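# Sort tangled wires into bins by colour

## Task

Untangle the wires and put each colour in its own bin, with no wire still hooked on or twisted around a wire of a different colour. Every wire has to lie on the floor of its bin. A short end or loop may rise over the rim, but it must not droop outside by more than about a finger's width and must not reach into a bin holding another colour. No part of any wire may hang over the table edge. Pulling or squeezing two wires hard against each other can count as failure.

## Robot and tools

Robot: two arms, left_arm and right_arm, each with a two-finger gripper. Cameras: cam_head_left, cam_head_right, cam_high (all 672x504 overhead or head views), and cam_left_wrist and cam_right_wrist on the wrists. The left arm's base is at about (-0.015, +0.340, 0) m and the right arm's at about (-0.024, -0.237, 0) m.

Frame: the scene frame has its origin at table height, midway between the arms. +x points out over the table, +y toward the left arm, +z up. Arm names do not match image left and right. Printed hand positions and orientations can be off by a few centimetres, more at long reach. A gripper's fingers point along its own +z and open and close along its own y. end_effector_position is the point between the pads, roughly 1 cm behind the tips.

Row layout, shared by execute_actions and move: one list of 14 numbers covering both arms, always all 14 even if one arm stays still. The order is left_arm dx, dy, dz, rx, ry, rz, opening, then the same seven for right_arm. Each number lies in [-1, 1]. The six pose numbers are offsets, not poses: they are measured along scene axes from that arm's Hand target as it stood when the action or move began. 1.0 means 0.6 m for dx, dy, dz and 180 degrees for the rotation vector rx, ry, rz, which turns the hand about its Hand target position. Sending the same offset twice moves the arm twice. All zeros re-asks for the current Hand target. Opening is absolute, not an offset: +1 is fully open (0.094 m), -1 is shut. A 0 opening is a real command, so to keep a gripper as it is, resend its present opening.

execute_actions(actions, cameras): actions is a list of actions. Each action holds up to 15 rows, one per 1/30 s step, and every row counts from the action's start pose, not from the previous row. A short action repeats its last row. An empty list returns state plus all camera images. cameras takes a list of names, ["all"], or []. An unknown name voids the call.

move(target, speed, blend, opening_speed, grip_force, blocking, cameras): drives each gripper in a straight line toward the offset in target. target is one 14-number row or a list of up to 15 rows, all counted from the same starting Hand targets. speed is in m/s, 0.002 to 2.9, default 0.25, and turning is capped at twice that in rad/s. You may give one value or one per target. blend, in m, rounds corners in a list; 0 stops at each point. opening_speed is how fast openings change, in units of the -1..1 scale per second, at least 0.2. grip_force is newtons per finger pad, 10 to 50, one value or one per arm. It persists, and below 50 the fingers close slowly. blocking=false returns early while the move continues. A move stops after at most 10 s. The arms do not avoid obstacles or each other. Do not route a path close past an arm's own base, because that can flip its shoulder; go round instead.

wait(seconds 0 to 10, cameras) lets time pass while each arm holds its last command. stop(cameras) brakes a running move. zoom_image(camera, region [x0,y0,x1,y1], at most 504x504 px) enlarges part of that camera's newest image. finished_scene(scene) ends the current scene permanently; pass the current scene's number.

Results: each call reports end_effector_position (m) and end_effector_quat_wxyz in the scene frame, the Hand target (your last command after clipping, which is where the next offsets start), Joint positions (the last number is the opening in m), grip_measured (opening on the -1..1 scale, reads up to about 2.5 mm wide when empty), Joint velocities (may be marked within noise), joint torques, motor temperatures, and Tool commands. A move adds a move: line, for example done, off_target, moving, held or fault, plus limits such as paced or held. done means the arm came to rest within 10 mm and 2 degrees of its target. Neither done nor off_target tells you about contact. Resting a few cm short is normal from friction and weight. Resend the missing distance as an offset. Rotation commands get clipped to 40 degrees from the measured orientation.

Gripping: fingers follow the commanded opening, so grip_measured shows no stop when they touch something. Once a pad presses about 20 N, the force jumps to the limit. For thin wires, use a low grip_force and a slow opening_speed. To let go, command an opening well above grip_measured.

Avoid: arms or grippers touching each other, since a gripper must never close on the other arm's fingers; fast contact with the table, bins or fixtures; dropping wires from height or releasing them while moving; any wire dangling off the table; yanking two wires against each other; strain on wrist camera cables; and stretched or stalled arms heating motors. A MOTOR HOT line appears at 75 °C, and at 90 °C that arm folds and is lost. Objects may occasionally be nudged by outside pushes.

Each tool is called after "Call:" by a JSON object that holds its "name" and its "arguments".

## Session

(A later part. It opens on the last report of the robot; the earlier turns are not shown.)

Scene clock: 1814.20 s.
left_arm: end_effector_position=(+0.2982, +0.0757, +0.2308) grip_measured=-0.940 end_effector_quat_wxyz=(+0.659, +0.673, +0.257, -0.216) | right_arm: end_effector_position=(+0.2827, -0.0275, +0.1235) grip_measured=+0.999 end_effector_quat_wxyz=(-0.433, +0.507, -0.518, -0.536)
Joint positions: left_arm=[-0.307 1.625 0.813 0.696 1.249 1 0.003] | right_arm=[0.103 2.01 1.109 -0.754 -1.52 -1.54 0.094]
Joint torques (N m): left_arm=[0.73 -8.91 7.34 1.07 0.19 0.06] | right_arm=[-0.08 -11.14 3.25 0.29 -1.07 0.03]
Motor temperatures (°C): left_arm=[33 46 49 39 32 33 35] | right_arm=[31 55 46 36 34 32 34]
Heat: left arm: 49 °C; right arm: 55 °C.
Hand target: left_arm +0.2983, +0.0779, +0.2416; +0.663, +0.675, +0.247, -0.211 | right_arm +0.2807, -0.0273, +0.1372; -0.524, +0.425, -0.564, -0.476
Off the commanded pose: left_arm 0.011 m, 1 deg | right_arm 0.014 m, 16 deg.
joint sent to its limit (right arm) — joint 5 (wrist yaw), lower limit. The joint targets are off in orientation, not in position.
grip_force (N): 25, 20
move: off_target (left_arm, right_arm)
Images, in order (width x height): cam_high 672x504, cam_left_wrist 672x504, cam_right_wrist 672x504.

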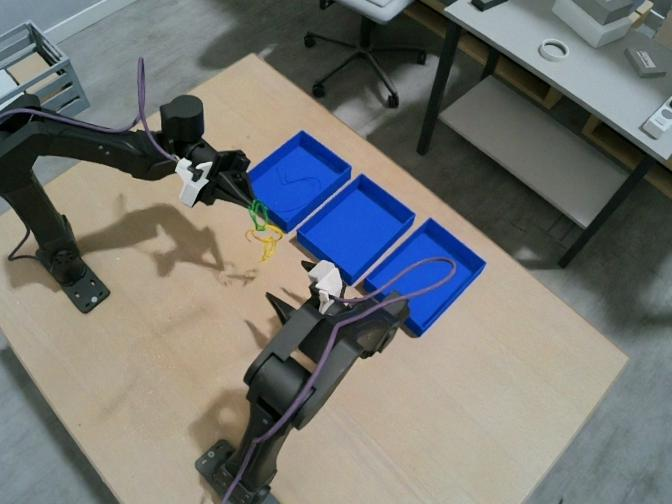

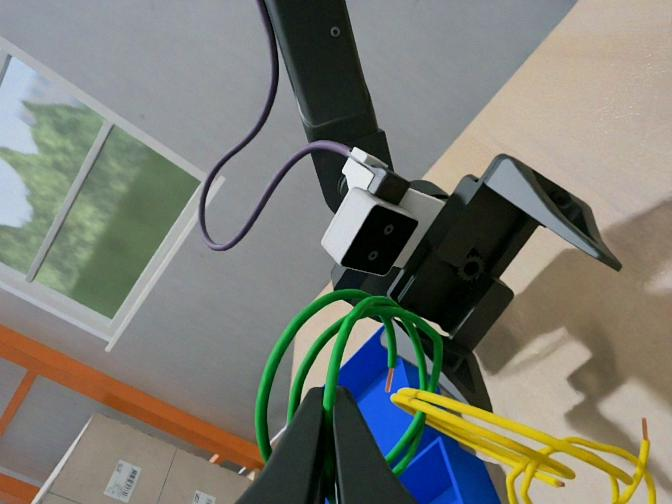

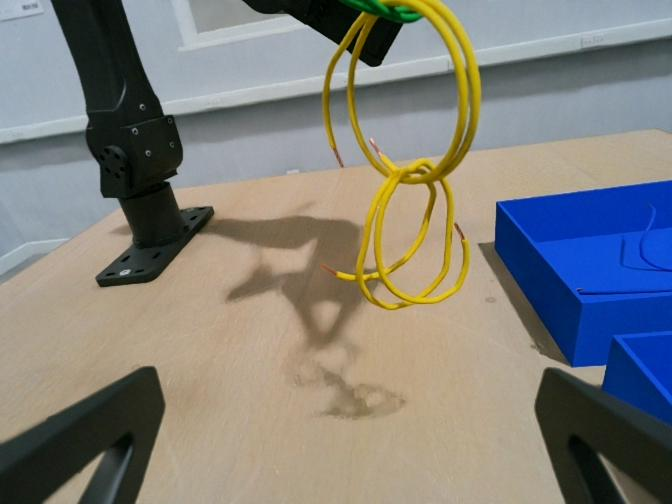

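Call:
{"name": "move", "arguments": {"target": [[0.0, 0, 0, 0, 0, 0, -1, 0.034,0.07,0.033, 0,0,0, 1]], "speed": 0.1, "cameras": ["cam_right_wrist","cam_left_wrist"]}}

Scene clock: 1832.63 s.
left_arm: end_effector_position=(+0.2982, +0.0757, +0.2308) grip_measured=-0.940 end_effector_quat_wxyz=(+0.659, +0.673, +0.257, -0.216) | right_arm: end_effector_position=(+0.3032, +0.0130, +0.1656) grip_measured=+0.999 end_effector_quat_wxyz=(+0.530, -0.431, +0.556, +0.474)
Joint positions: left_arm=[-0.307 1.625 0.813 0.696 1.249 1 0.003] | right_arm=[0.251 1.853 0.628 1.25 -1.149 0.093 0.094]
Joint torques (N m): left_arm=[0.57 -8.85 7.49 1.02 0.22 0.05] | right_arm=[0.64 -5.35 3.1 1.81 0.09 0.04]
Motor temperatures (°C): left_arm=[33 46 50 39 32 33 35] | right_arm=[31 59 45 36 35 32 34]
Heat: left arm: 50 °C; right arm: 59 °C.
Hand target: left_arm +0.2983, +0.0779, +0.2416; +0.663, +0.675, +0.247, -0.211 | right_arm +0.3011, +0.0146, +0.1571; +0.524, -0.425, +0.564, +0.476
Off the commanded pose: left_arm 0.011 m, 1 deg | right_arm 0.009 m, 1 deg.
grip_force (N): 25, 20
move: off_target (left_arm)
Images, in order (width x height): cam_left_wrist 672x504, cam_right_wrist 672x504.

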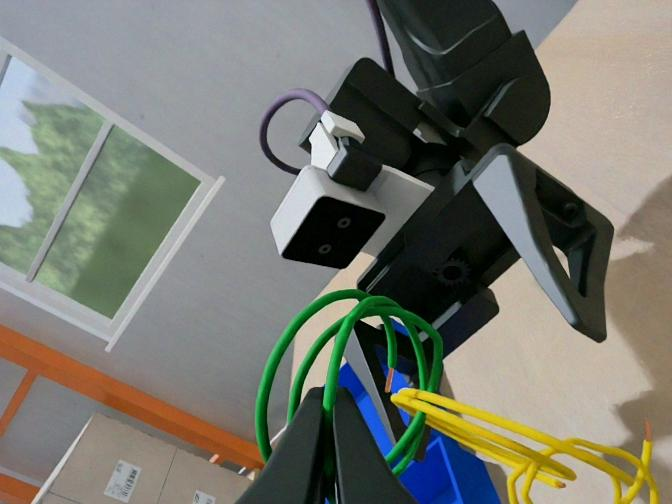

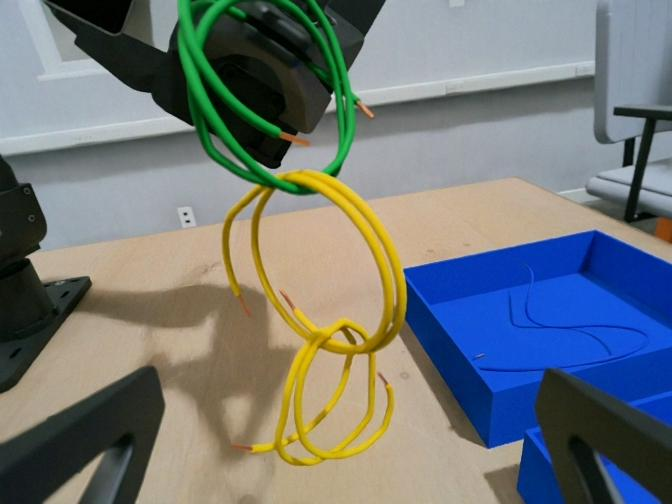

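Call:
{"name": "move", "arguments": {"target": [[0.0, 0, 0, 0, 0, 0, -1, 0.002,0.055,-0.018, 0,0,0, 1]], "speed": 0.06, "cameras": ["cam_right_wrist","cam_left_wrist"]}}

Scene clock: 1851.83 s.
left_arm: end_effector_position=(+0.2982, +0.0757, +0.2308) grip_measured=-0.940 end_effector_quat_wxyz=(+0.659, +0.673, +0.257, -0.216) | right_arm: end_effector_position=(+0.2957, +0.0445, +0.1436) grip_measured=+0.999 end_effector_quat_wxyz=(+0.516, -0.425, +0.568, +0.480)
Joint positions: left_arm=[-0.307 1.625 0.813 0.696 1.249 1 0.003] | right_arm=[0.356 1.927 0.628 1.284 -1.047 0.094 0.094]
Joint torques (N m): left_arm=[0.77 -8.87 7.21 1.04 0.2 0.13] | right_arm=[0.38 -5.74 6.02 1.92 0.09 0.03]
Motor temperatures (°C): left_arm=[33 46 50 39 32 33 35] | right_arm=[31 55 44 38 35 32 34]
Heat: left arm: 50 °C; right arm: 55 °C.
Hand target: left_arm +0.2983, +0.0779, +0.2416; +0.663, +0.675, +0.247, -0.211 | right_arm +0.3024, +0.0476, +0.1462; +0.524, -0.425, +0.564, +0.476
Off the commanded pose: left_arm 0.011 m, 1 deg | right_arm 0.008 m, 1 deg.
grip_force (N): 25, 20
move: off_target (left_arm)
Images, in order (width x height): cam_left_wrist 672x504, cam_right_wrist 672x504.

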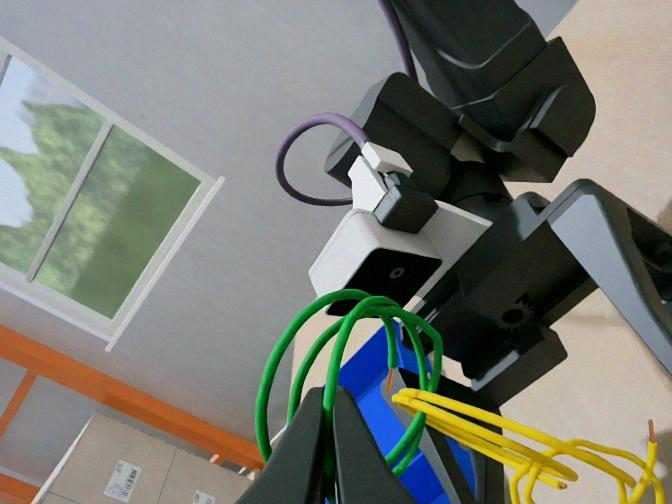

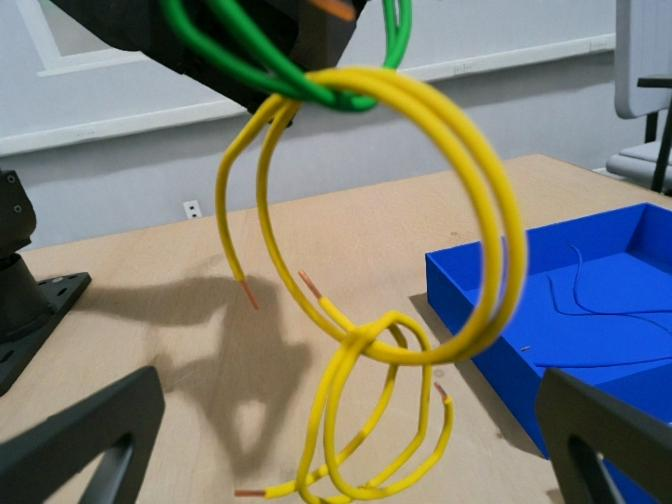

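Call:
{"name": "move", "arguments": {"target": [[0.0, 0, 0, 0, 0, 0, -1, 0.012,0.0,-0.028, 0,0,0, 1],[0.0, 0, 0, 0, 0, 0, -1, 0.014,0.022,-0.028, 0,0,0, 1]], "speed": 0.06, "cameras": ["cam_right_wrist"]}}

Call:
{"name": "move", "arguments": {"target": [0, 0, 0, 0, 0, 0, -1, 0,0,0, 0,0,0, -1], "opening_speed": 0.5, "grip_force": [35, 30], "cameras": ["cam_left_wrist","cam_right_wrist","cam_head_left"]}}

Scene clock: 1865.17 s.
left_arm: end_effector_position=(+0.2982, +0.0757, +0.2308) grip_measured=-0.940 end_effector_quat_wxyz=(+0.659, +0.673, +0.257, -0.216) | right_arm: end_effector_position=(+0.3045, +0.0577, +0.1294) grip_measured=+0.999 end_effector_quat_wxyz=(+0.518, -0.427, +0.565, +0.479)
Joint positions: left_arm=[-0.307 1.625 0.813 0.696 1.249 1 0.003] | right_arm=[0.386 2.024 0.677 1.341 -1.018 0.094 0.094]
Joint torques (N m): left_arm=[0.61 -8.79 7.19 1.03 0.17 0.11] | right_arm=[0.36 -6.17 5.7 1.87 0.08 0.02]
Heat: left arm: 50 °C; right arm: 53 °C.
Hand target: left_arm +0.2983, +0.0779, +0.2416; +0.663, +0.675, +0.247, -0.211 | right_arm +0.3108, +0.0608, +0.1294; +0.524, -0.425, +0.564, +0.476
Off the commanded pose: left_arm 0.011 m, 1 deg | right_arm 0.007 m, 1 deg.
grip_force (N): 25, 20
move: off_target (left_arm)
Images, in order (width x height): cam_right_wrist 672x504.

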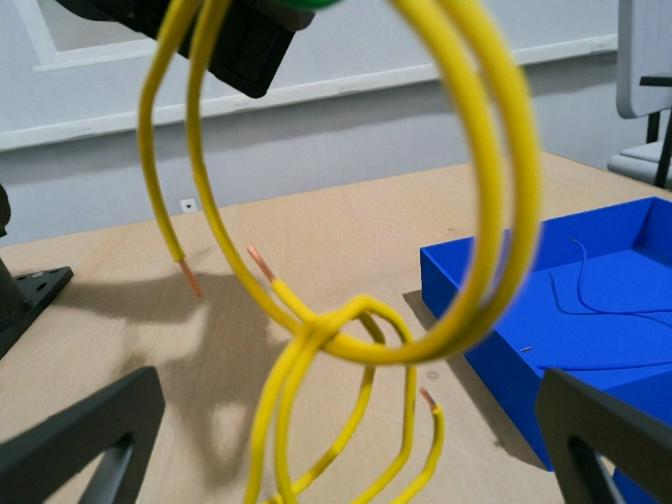

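Scene clock: 1870.23 s.
left_arm: end_effector_position=(+0.2982, +0.0757, +0.2308) grip_measured=-0.947 end_effector_quat_wxyz=(+0.659, +0.673, +0.257, -0.216) | right_arm: end_effector_position=(+0.3046, +0.0577, +0.1294) grip_measured=-0.938 end_effector_quat_wxyz=(+0.519, -0.427, +0.565, +0.479)
Joint positions: left_arm=[-0.307 1.625 0.813 0.696 1.249 1 0.002] | right_arm=[0.386 2.024 0.677 1.341 -1.018 0.094 0.003]
Joint torques (N m): left_arm=[0.62 -8.91 7.28 1.07 0.2 0.07] | right_arm=[0.36 -6.15 5.71 1.87 0.08 0.02]
Heat: left arm: 50 °C; right arm: 52 °C.
Hand target: left_arm +0.2983, +0.0779, +0.2416; +0.663, +0.675, +0.247, -0.211 | right_arm +0.3107, +0.0608, +0.1294; +0.524, -0.425, +0.564, +0.476
Off the commanded pose: left_arm 0.011 m, 1 deg | right_arm 0.007 m, 1 deg.
grip_force (N): 35, 30
move: off_target (left_arm)
Images, in order (width x height): cam_head_left 672x504, cam_left_wrist 672x504, cam_right_wrist 672x504.

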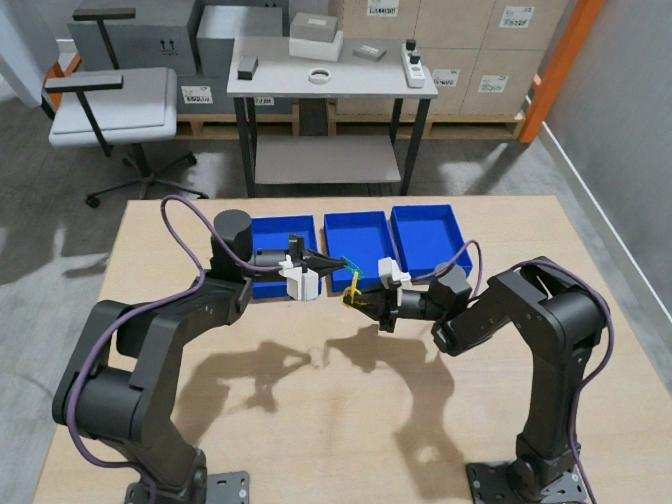

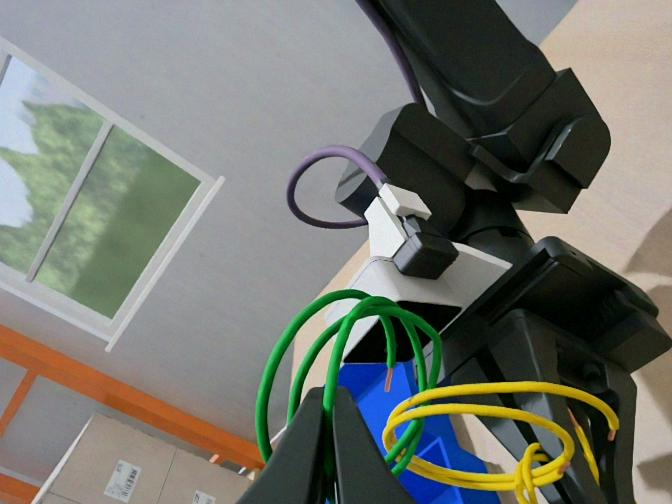

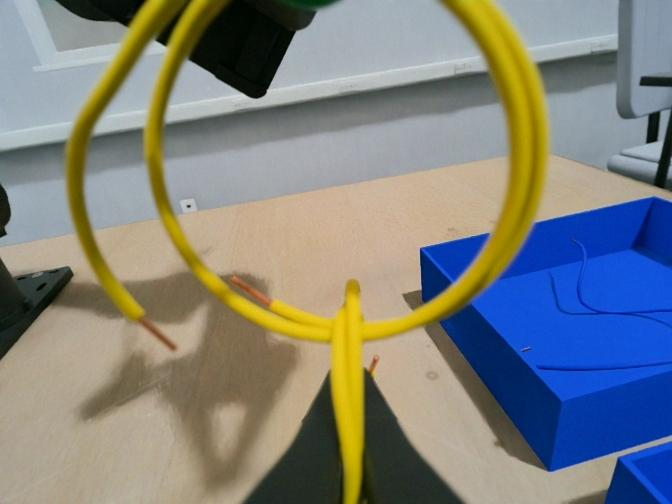

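Call:
{"name": "move", "arguments": {"target": [[0, 0, 0, 0, 0, 0, -1, 0,0,0, 0,0,0, -0.3],[0, 0, 0, 0, 0, 0, -1, 0,0.005,0.04, 0,0,0, -0.3]], "speed": 0.06, "cameras": ["cam_right_wrist"]}}

Scene clock: 1883.20 s.
left_arm: end_effector_position=(+0.2982, +0.0757, +0.2308) grip_measured=-0.947 end_effector_quat_wxyz=(+0.659, +0.673, +0.257, -0.216) | right_arm: end_effector_position=(+0.3066, +0.0602, +0.1383) grip_measured=-0.301 end_effector_quat_wxyz=(+0.510, -0.422, +0.575, +0.482)
Joint positions: left_arm=[-0.307 1.625 0.813 0.696 1.249 1 0.002] | right_arm=[0.392 1.976 0.692 1.255 -1.009 0.099 0.033]
Joint torques (N m): left_arm=[0.54 -8.76 7.36 1.01 0.26 0.04] | right_arm=[0.58 -9.92 5.93 1.67 0.07 -0.01]
Heat: left arm: 50 °C; right arm: 51 °C.
Hand target: left_arm +0.2983, +0.0779, +0.2416; +0.663, +0.675, +0.247, -0.211 | right_arm +0.3107, +0.0638, +0.1533; +0.524, -0.425, +0.564, +0.476
Off the commanded pose: left_arm 0.011 m, 1 deg | right_arm 0.016 m, 2 deg.
grip_force (N): 35, 30
move: off_target (left_arm, right_arm)
Images, in order (width x height): cam_right_wrist 672x504.

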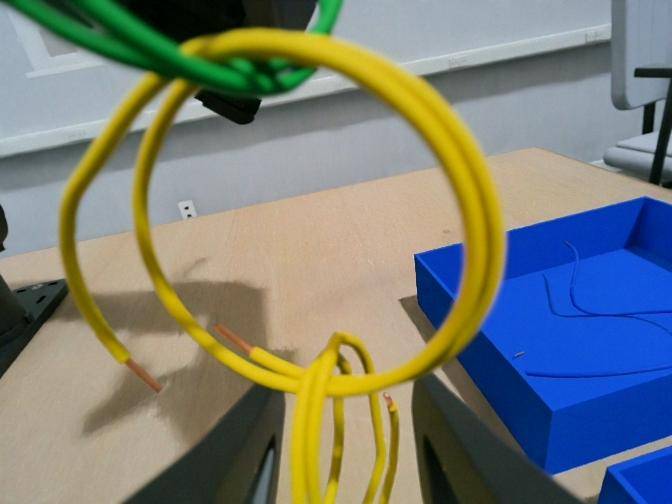

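Call:
{"name": "move", "arguments": {"target": [[0, 0, 0, 0, 0, 0, -1, 0,-0.07,0,0,0,0, -0.3],[0, 0, 0, 0, 0, 0, -1, 0.05,-0.07,0.03, 0,0,0, -0.3]], "speed": 0.08, "cameras": ["cam_right_wrist"]}}

Scene clock: 1898.10 s.
left_arm: end_effector_position=(+0.2982, +0.0757, +0.2308) grip_measured=-0.947 end_effector_quat_wxyz=(+0.659, +0.673, +0.257, -0.216) | right_arm: end_effector_position=(+0.3377, +0.0226, +0.1573) grip_measured=-0.301 end_effector_quat_wxyz=(+0.514, -0.417, +0.576, +0.480)
Joint positions: left_arm=[-0.307 1.625 0.813 0.696 1.249 1 0.002] | right_arm=[0.257 1.948 0.772 1.152 -1.132 0.102 0.033]
Joint torques (N m): left_arm=[0.72 -8.92 7.19 1.08 0.2 0.06] | right_arm=[-0.43 -9.8 6.5 1.56 -0.22 -0.03]
Heat: left arm: 50 °C; right arm: 54 °C.
Hand target: left_arm +0.2983, +0.0779, +0.2416; +0.663, +0.675, +0.247, -0.211 | right_arm +0.3408, +0.0218, +0.1714; +0.524, -0.425, +0.564, +0.476
Off the commanded pose: left_arm 0.011 m, 1 deg | right_arm 0.014 m, 2 deg.
grip_force (N): 35, 30
move: off_target (left_arm, right_arm)
Images, in order (width x height): cam_right_wrist 672x504.

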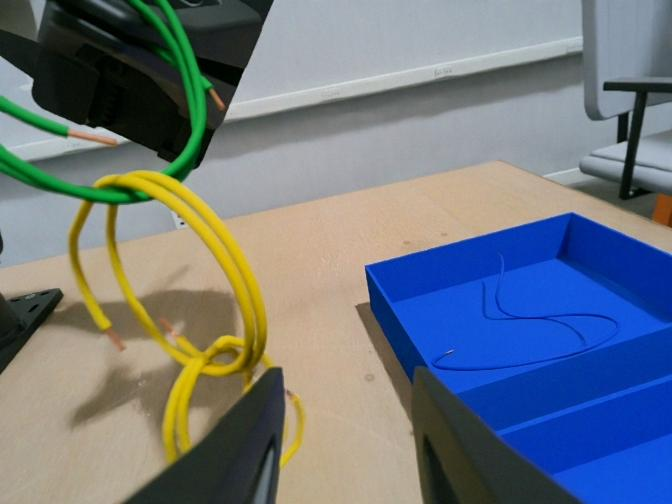

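Call:
{"name": "move", "arguments": {"target": [[0, 0, 0, 0, 0, 0, -1, -0.04,0,0.004,0,0,0, -0.3],[0, 0, 0, 0, 0, 0, -1, -0.034,0.06,0.004, 0,0,0, -0.3]], "speed": 0.07, "cameras": ["cam_right_wrist"]}}

Scene clock: 1918.50 s.
left_arm: end_effector_position=(+0.2982, +0.0757, +0.2308) grip_measured=-0.947 end_effector_quat_wxyz=(+0.659, +0.673, +0.257, -0.216) | right_arm: end_effector_position=(+0.3135, +0.0548, +0.1708) grip_measured=-0.301 end_effector_quat_wxyz=(+0.519, -0.425, +0.565, +0.481)
Joint positions: left_arm=[-0.307 1.625 0.813 0.696 1.249 1 0.002] | right_arm=[0.367 1.883 0.733 1.15 -1.037 0.102 0.033]
Joint torques (N m): left_arm=[0.65 -8.99 7.3 0.97 0.17 0.09] | right_arm=[0.35 -6.69 6.99 1.62 0.08 -0.05]
Motor temperatures (°C): left_arm=[33 46 51 38 32 33 36] | right_arm=[31 56 45 39 34 32 34]
Heat: left arm: 51 °C; right arm: 56 °C.
Hand target: left_arm +0.2983, +0.0779, +0.2416; +0.662, +0.675, +0.247, -0.211 | right_arm +0.3203, +0.0579, +0.1738; +0.524, -0.425, +0.564, +0.476
Off the commanded pose: left_arm 0.011 m, 1 deg | right_arm 0.008 m, 1 deg.
grip_force (N): 35, 30
move: off_target (left_arm)
Images, in order (width x height): cam_right_wrist 672x504.

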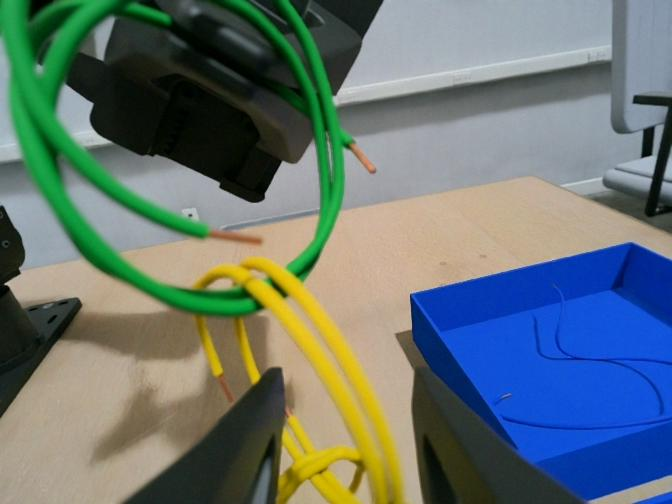

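Bundle between fingers. Close.

Call:
{"name": "move", "arguments": {"target": [0, 0, 0, 0, 0, 0, -1, 0,0.005,0,0,0,0, -1], "opening_speed": 0.3, "speed": 0.05}}

Call:
{"name": "move", "arguments": {"target": [-0.0, 0.02, 0.1, 0, 0, 0, -1, 0,0,0,0,0,0, -1], "speed": 0.05, "cameras": ["cam_right_wrist","cam_left_wrist","cam_high","cam_head_left"]}}

Call:
{"name": "zoom_image", "arguments": {"camera": "cam_high", "region": [200, 130, 350, 280]}}

Scene clock: 1931.97 s.
left_arm: end_effector_position=(+0.2982, +0.0757, +0.2307) grip_measured=-0.947 end_effector_quat_wxyz=(+0.659, +0.673, +0.257, -0.217) | right_arm: end_effector_position=(+0.3135, +0.0563, +0.1706) grip_measured=-0.935 end_effector_quat_wxyz=(+0.519, -0.424, +0.566, +0.480)
Joint positions: left_arm=[-0.307 1.625 0.813 0.695 1.249 1 0.002] | right_arm=[0.373 1.883 0.733 1.149 -1.028 0.102 0.003]
Joint torques (N m): left_arm=[0.68 -9.1 7.39 1.06 0.18 0.08] | right_arm=[0.58 -6.48 7.36 1.62 0.09 -0.05]
Heat: left arm: 51 °C; right arm: 53 °C.
Hand target: left_arm +0.2983, +0.0779, +0.2416; +0.663, +0.675, +0.247, -0.211 | right_arm +0.3203, +0.0608, +0.1738; +0.524, -0.425, +0.564, +0.476
Off the commanded pose: left_arm 0.011 m, 1 deg | right_arm 0.009 m, 1 deg.
grip_force (N): 35, 30
move: off_target (left_arm)

Scene clock: 1934.10 s.
left_arm: end_effector_position=(+0.3003, +0.0875, +0.2894) grip_measured=-0.947 end_effector_quat_wxyz=(+0.659, +0.672, +0.259, -0.218) | right_arm: end_effector_position=(+0.3135, +0.0563, +0.1706) grip_measured=-0.936 end_effector_quat_wxyz=(+0.519, -0.424, +0.566, +0.480)
Joint positions: left_arm=[-0.27 1.515 0.965 0.419 1.284 1.009 0.002] | right_arm=[0.373 1.883 0.733 1.149 -1.028 0.102 0.003]
Joint torques (N m): left_arm=[0.73 -8.25 8.12 0.97 0.21 0.08] | right_arm=[0.55 -6.48 7.38 1.62 0.09 -0.06]
Heat: left arm: 51 °C; right arm: 52 °C.
Hand target: left_arm +0.2983, +0.0900, +0.3016; +0.663, +0.675, +0.247, -0.211 | right_arm +0.3203, +0.0608, +0.1738; +0.524, -0.425, +0.564, +0.476
Off the commanded pose: left_arm 0.013 m, 2 deg | right_arm 0.009 m, 1 deg.
grip_force (N): 35, 30
move: off_target (left_arm)
Images, in order (width x height): cam_head_left 672x504, cam_high 672x504, cam_left_wrist 672x504, cam_right_wrist 672x504.

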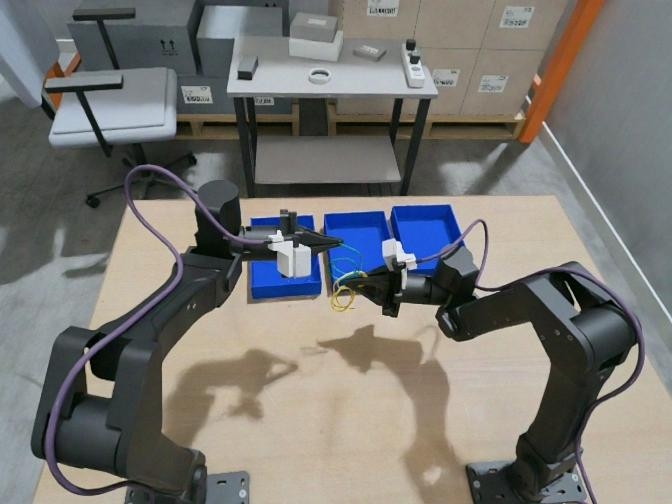

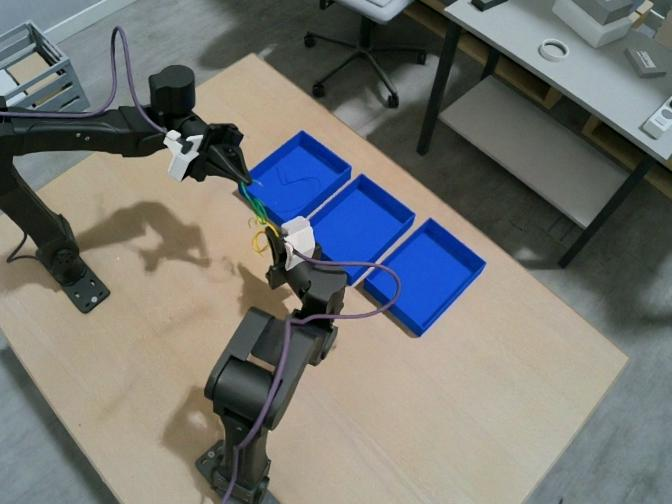

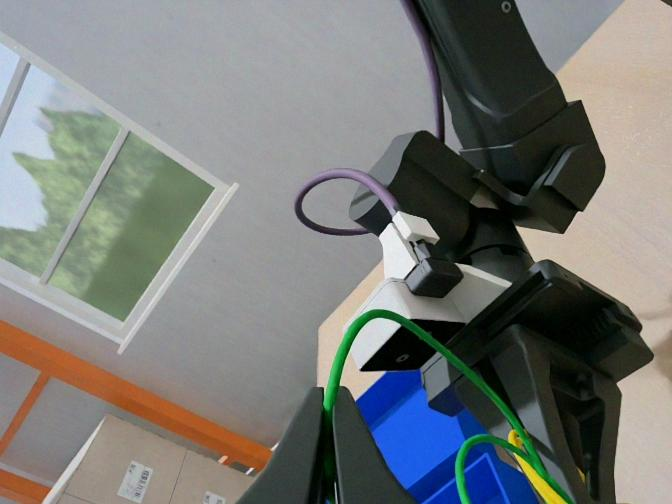

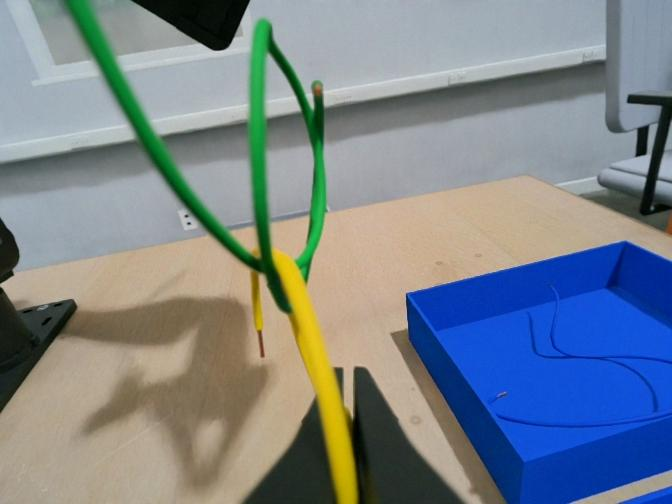

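Scaled by 3.360 from the camera's 672x504 image, which has a finer 960x720 frame.

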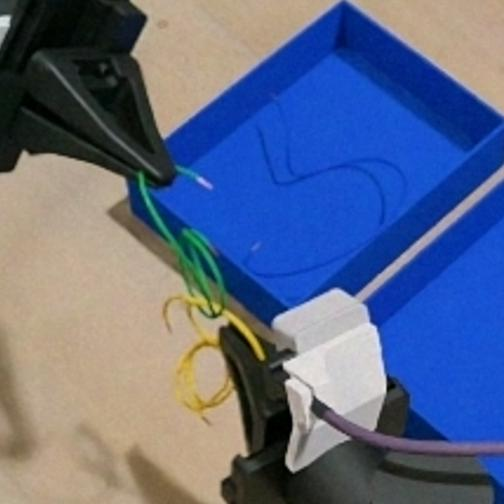

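Call:
{"name": "move", "arguments": {"target": [-0.0, 0.02, 0.13, 0, 0, 0, -1, 0,0,0,0,0,0, -1], "speed": 0.05, "cameras": ["cam_right_wrist","cam_high"]}}

Call:
{"name": "zoom_image", "arguments": {"camera": "cam_high", "region": [200, 100, 350, 250]}}

Call:
{"name": "move", "arguments": {"target": [-0.0, 0.02, 0.13, 0, 0, 0, -1, 0,0,0,0,0,0, -1], "speed": 0.05, "cameras": ["cam_right_wrist","cam_high"]}}

Call:
{"name": "zoom_image", "arguments": {"camera": "cam_high", "region": [200, 100, 350, 250]}}

Scene clock: 1948.37 s.
left_arm: end_effector_position=(+0.3037, +0.0987, +0.3674) grip_measured=-0.947 end_effector_quat_wxyz=(+0.659, +0.671, +0.260, -0.218) | right_arm: end_effector_position=(+0.3135, +0.0563, +0.1706) grip_measured=-0.936 end_effector_quat_wxyz=(+0.519, -0.424, +0.566, +0.480)
Joint positions: left_arm=[-0.233 1.473 1.245 0.079 1.32 1.026 0.002] | right_arm=[0.373 1.883 0.733 1.149 -1.028 0.102 0.003]
Joint torques (N m): left_arm=[0.9 -7.91 8.09 1 0.22 0.07] | right_arm=[0.58 -6.49 7.38 1.62 0.09 -0.06]
Motor temperatures (°C): left_arm=[33 46 51 38 32 33 36] | right_arm=[31 50 45 40 34 32 34]
Heat: left arm: 51 °C; right arm: 50 °C.
Hand target: left_arm +0.2984, +0.1019, +0.3795; +0.663, +0.675, +0.247, -0.211 | right_arm +0.3203, +0.0608, +0.1738; +0.524, -0.425, +0.564, +0.476
Off the commanded pose: left_arm 0.014 m, 2 deg | right_arm 0.009 m, 1 deg.
grip_force (N): 35, 30
move: off_target (left_arm)
Images, in order (width x height): cam_high 672x504, cam_right_wrist 672x504.

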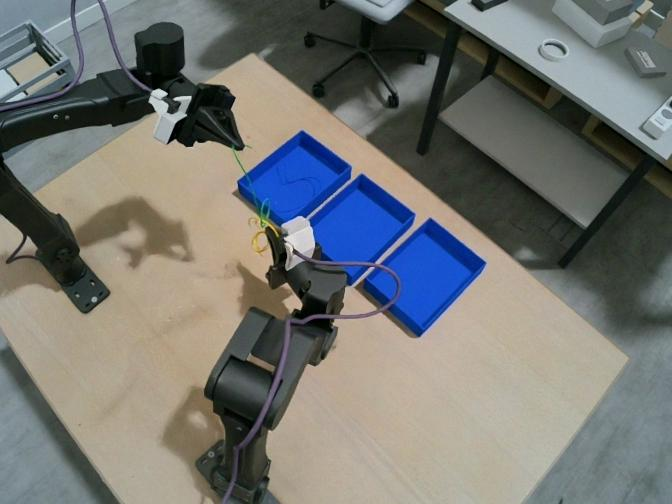

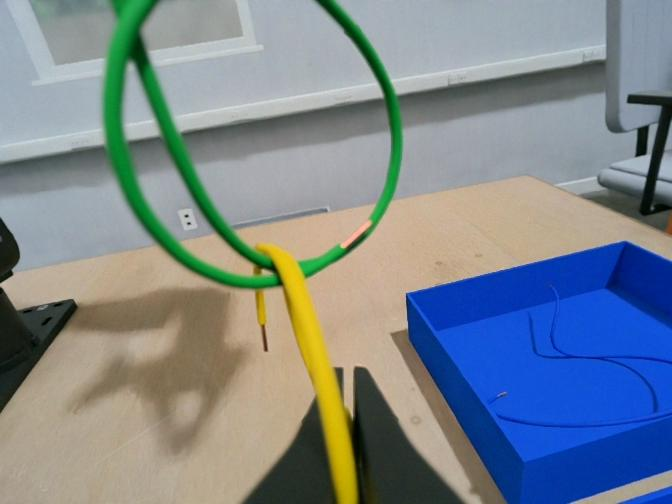

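Scaled by 3.360 from the camera's 672x504 image, which has a finer 960x720 frame.

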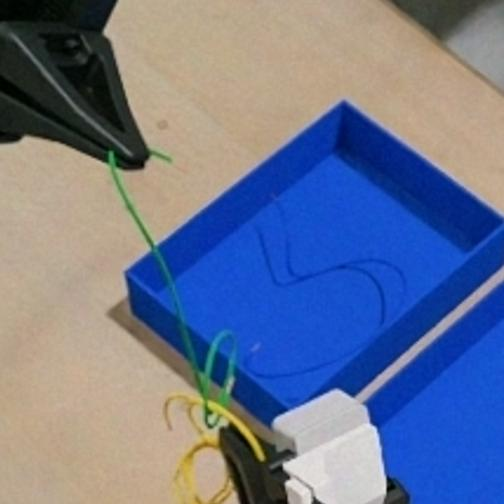

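Scene clock: 1950.97 s.
left_arm: end_effector_position=(+0.2972, +0.1122, +0.4564) grip_measured=-0.947 end_effector_quat_wxyz=(+0.665, +0.672, +0.248, -0.209) | right_arm: end_effector_position=(+0.3135, +0.0563, +0.1706) grip_measured=-0.936 end_effector_quat_wxyz=(+0.519, -0.424, +0.566, +0.480)
Joint positions: left_arm=[-0.194 1.5 1.62 -0.252 1.36 1.042 0.002] | right_arm=[0.373 1.883 0.733 1.149 -1.028 0.102 0.003]
Joint torques (N m): left_arm=[0.61 -5.19 7.61 0.99 0.23 0.11] | right_arm=[0.57 -6.48 7.36 1.62 0.09 -0.06]
Heat: left arm: 52 °C; right arm: 50 °C.
Hand target: left_arm +0.2983, +0.1140, +0.4576; +0.663, +0.675, +0.247, -0.211 | right_arm +0.3203, +0.0608, +0.1738; +0.524, -0.425, +0.564, +0.476
Off the commanded pose: left_arm 0.002 m, 1 deg | right_arm 0.009 m, 1 deg.
grip_force (N): 35, 30
move: done
Images, in order (width x height): cam_high 672x504, cam_right_wrist 672x504.

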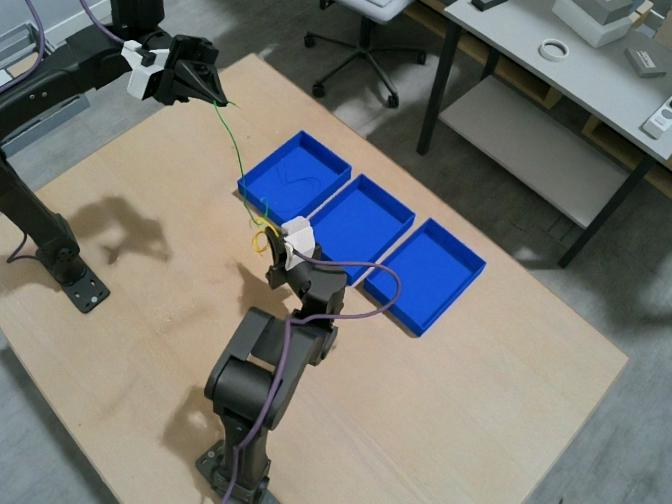

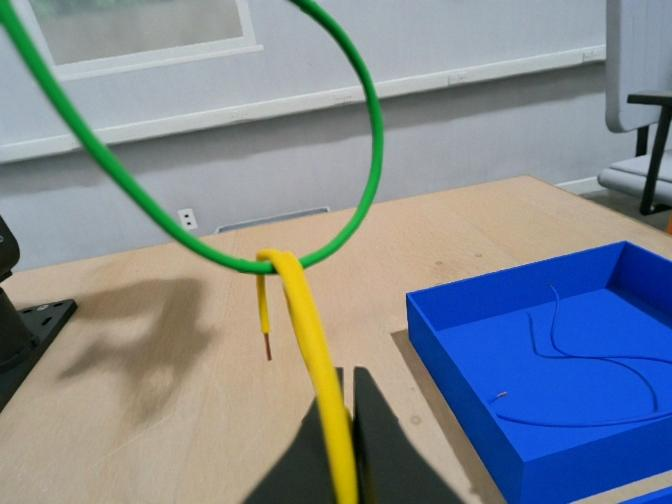

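Scaled by 3.360 from the camera's 672x504 image, which has a finer 960x720 frame.

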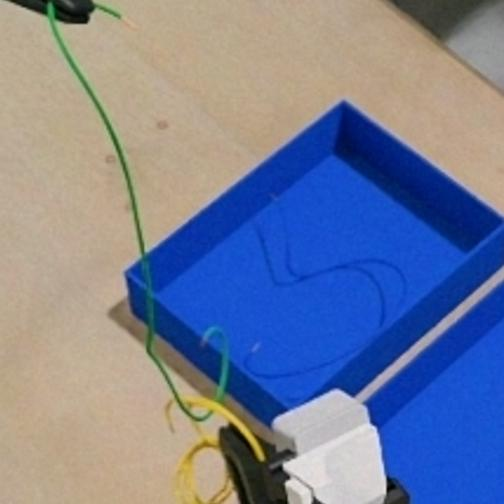

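Call:
{"name": "move", "arguments": {"target": [-0.0, 0.03, 0.2, 0, 0, 0, -1, 0,0,0,0,0,0, -1], "speed": 0.05, "cameras": ["cam_right_wrist","cam_high"]}}

Scene clock: 1960.47 s.
left_arm: end_effector_position=(+0.2941, +0.1302, +0.5822) grip_measured=-0.947 end_effector_quat_wxyz=(+0.675, +0.667, +0.239, -0.206) | right_arm: end_effector_position=(+0.3135, +0.0563, +0.1704) grip_measured=-0.936 end_effector_quat_wxyz=(+0.519, -0.424, +0.566, +0.480)
Joint positions: left_arm=[-0.136 1.871 2.642 -0.796 1.422 0.955 0.002] | right_arm=[0.373 1.883 0.733 1.148 -1.028 0.102 0.003]
Joint torques (N m): left_arm=[0.55 -5.91 4.77 0.8 0.08 0.11] | right_arm=[0.58 -6.48 7.38 1.64 0.09 -0.06]
Heat: left arm: 52 °C; right arm: 49 °C.
Hand target: left_arm +0.2983, +0.1320, +0.5776; +0.663, +0.675, +0.247, -0.211 | right_arm +0.3203, +0.0608, +0.1738; +0.524, -0.425, +0.564, +0.476
Off the commanded pose: left_arm 0.006 m, 2 deg | right_arm 0.009 m, 1 deg.
grip_force (N): 35, 30
move: done
Images, in order (width x height): cam_high 672x504, cam_right_wrist 672x504.

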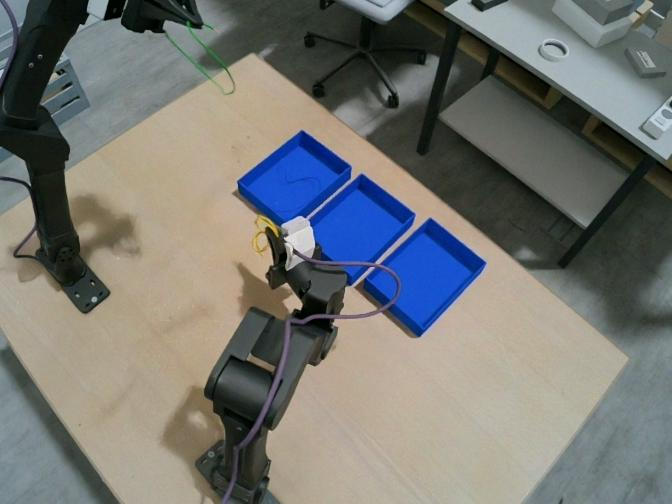

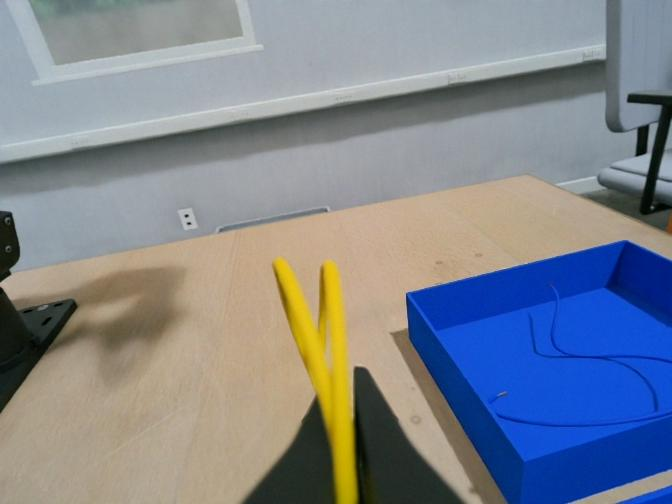

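Call:
{"name": "move", "arguments": {"target": [[0,0,0,0,0,0,-1, 0.05,-0.12,0.12,-0.12,0.13,-0.106, -1],[0,0,0,0,0,0,-1, 0.25,-0.4,0.1,-0.356,0.392,-0.318, -1]], "speed": 0.25, "blend": 0.05, "cameras": ["all"]}}

Scene clock: 1974.30 s.
left_arm: end_effector_position=(+0.2941, +0.1302, +0.5821) grip_measured=-0.947 end_effector_quat_wxyz=(+0.675, +0.667, +0.239, -0.206) | right_arm: end_effector_position=(+0.4662, -0.1755, +0.2354) grip_measured=-0.936 end_effector_quat_wxyz=(+0.196, -0.005, +0.980, +0.032)
Joint positions: left_arm=[-0.136 1.871 2.642 -0.796 1.422 0.955 0.002] | right_arm=[0.128 2.277 2.657 -1.551 -0.019 0.11 0.003]
Joint torques (N m): left_arm=[0.75 -6.38 3.48 1.07 0.12 0.04] | right_arm=[-0.27 -9.33 7.94 0.95 0.09 0.07]
Heat: left arm: 50 °C; right arm: 49 °C.
Hand target: left_arm +0.2981, +0.1319, +0.5777; +0.671, +0.666, +0.245, -0.213 (not the last commanded pose) | right_arm +0.4703, -0.1791, +0.2338; +0.001, +0.000, +1.000, +0.001
Off the commanded pose: left_arm 0.006 m, 2 deg | right_arm 0.006 m, 23 deg.
joint sent to its limit (right arm) — joint 4 (wrist pitch), lower limit. The joint targets are off in orientation, not in position.
grip_force (N): 35, 30
move: off_target (right_arm)

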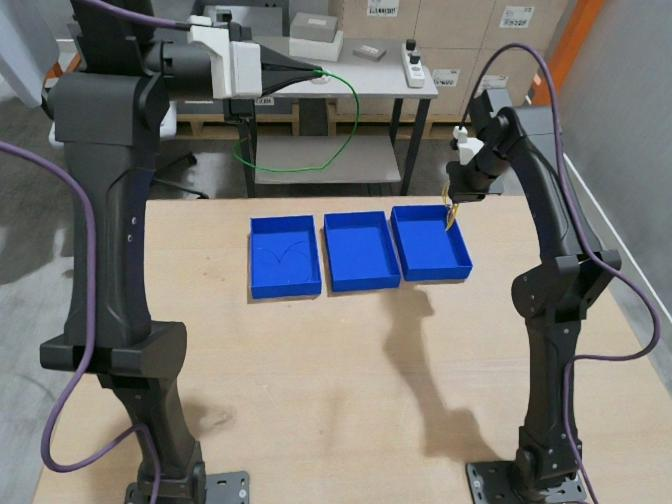

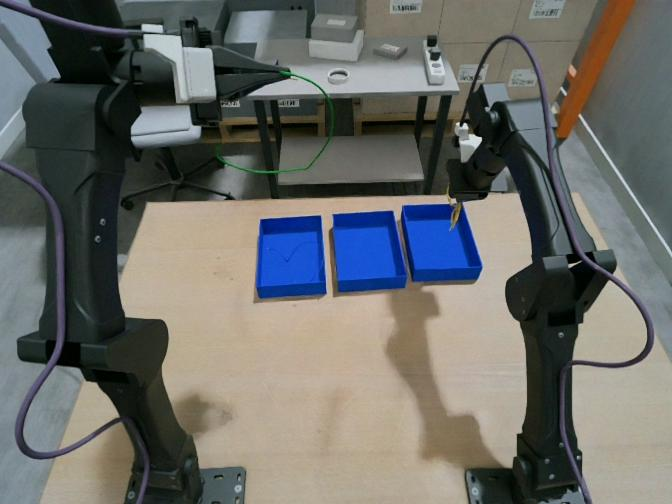

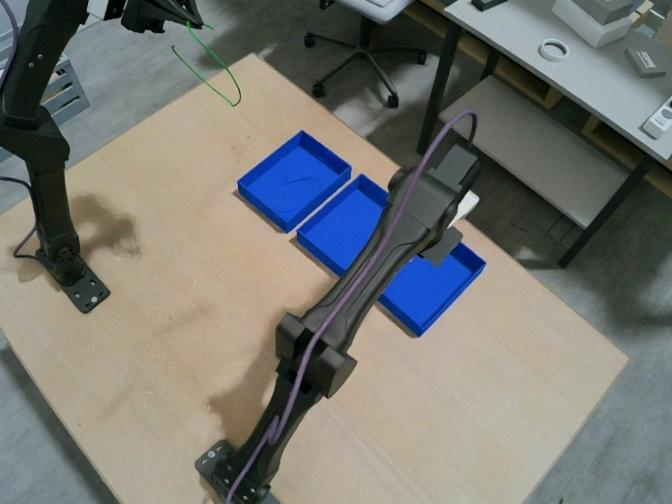

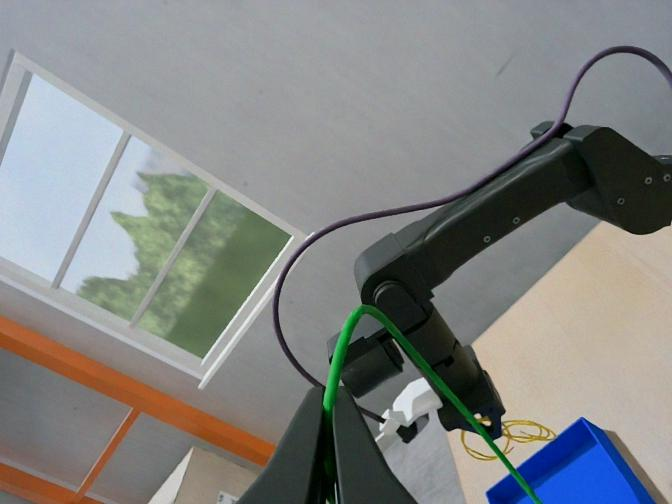

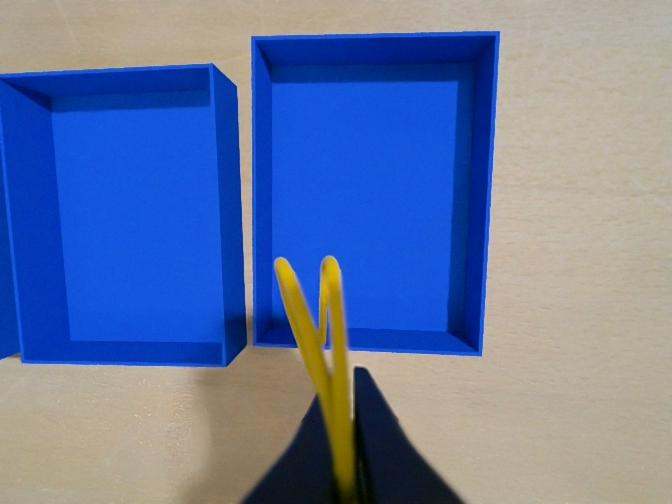

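Call:
{"name": "move", "arguments": {"target": [0,0,0,0,0,0,-1, 0.02,-0.025,-0.17,0,0,0, -1], "speed": 0.15, "cameras": ["cam_head_right","cam_high","cam_right_wrist"]}}

Call:
{"name": "zoom_image", "arguments": {"camera": "cam_head_right", "region": [370, 150, 520, 300]}}

Scene clock: 1983.70 s.
left_arm: end_effector_position=(+0.2941, +0.1302, +0.5821) grip_measured=-0.947 end_effector_quat_wxyz=(+0.675, +0.667, +0.239, -0.206) | right_arm: end_effector_position=(+0.4814, -0.1885, +0.1382) grip_measured=-0.936 end_effector_quat_wxyz=(+0.098, +0.000, +0.995, +0.017)
Joint positions: left_arm=[-0.136 1.871 2.642 -0.796 1.422 0.955 0.002] | right_arm=[0.1 2.478 2.657 -1.552 -0.017 0.09 0.003]
Joint torques (N m): left_arm=[0.53 -6.54 3.51 1.08 0.12 0.07] | right_arm=[-0.53 -11.15 6.56 0.56 0.08 -0.06]
Heat: left arm: 49 °C; right arm: 49 °C.
Hand target: left_arm +0.2981, +0.1319, +0.5777; +0.671, +0.666, +0.245, -0.213 | right_arm +0.4823, -0.1941, +0.1318; +0.001, +0.000, +1.000, +0.001
Off the commanded pose: left_arm 0.006 m, 1 deg | right_arm 0.009 m, 11 deg.
joint sent to its limit (right arm) — joint 4 (wrist pitch), lower limit. The joint targets are off in orientation, not in position.
grip_force (N): 35, 30
move: off_target (right_arm)
Images, in order (width x height): cam_head_right 672x504, cam_high 672x504, cam_right_wrist 672x504.

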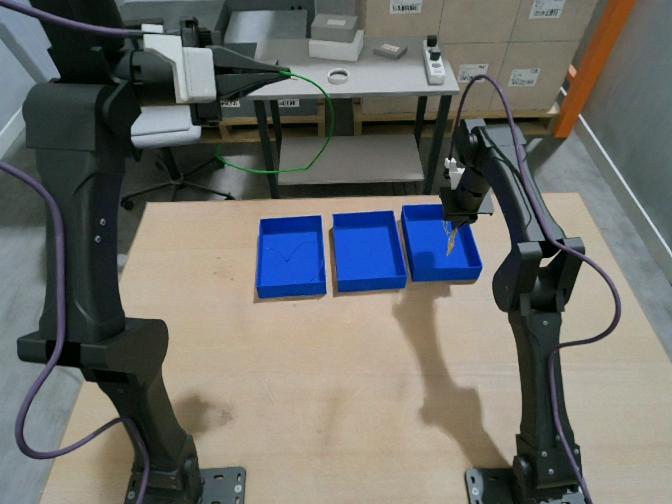

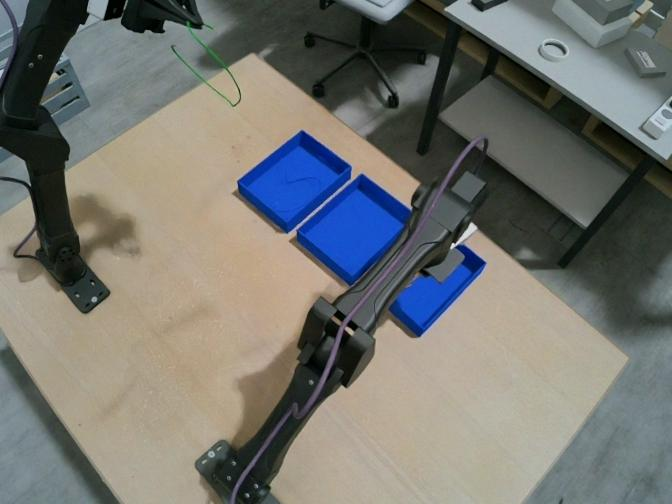

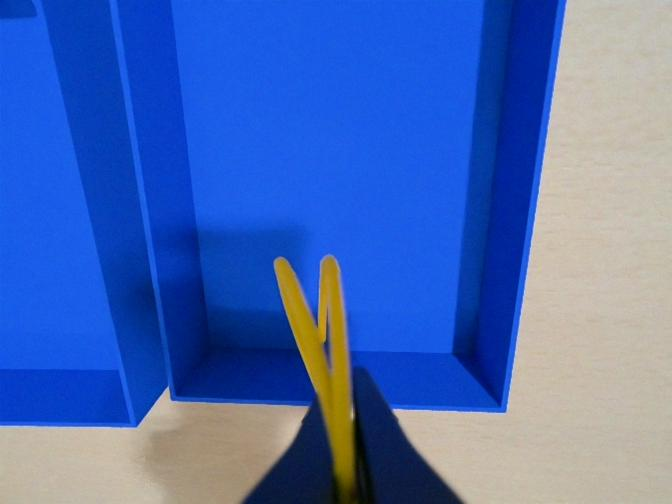

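Scaled by 3.360 from the camera's 672x504 image, which has a finer 960x720 frame.

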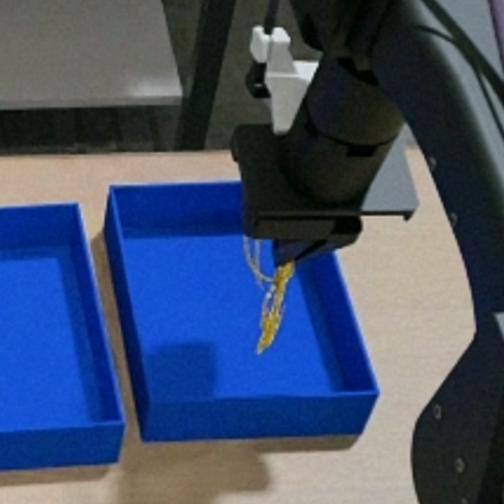

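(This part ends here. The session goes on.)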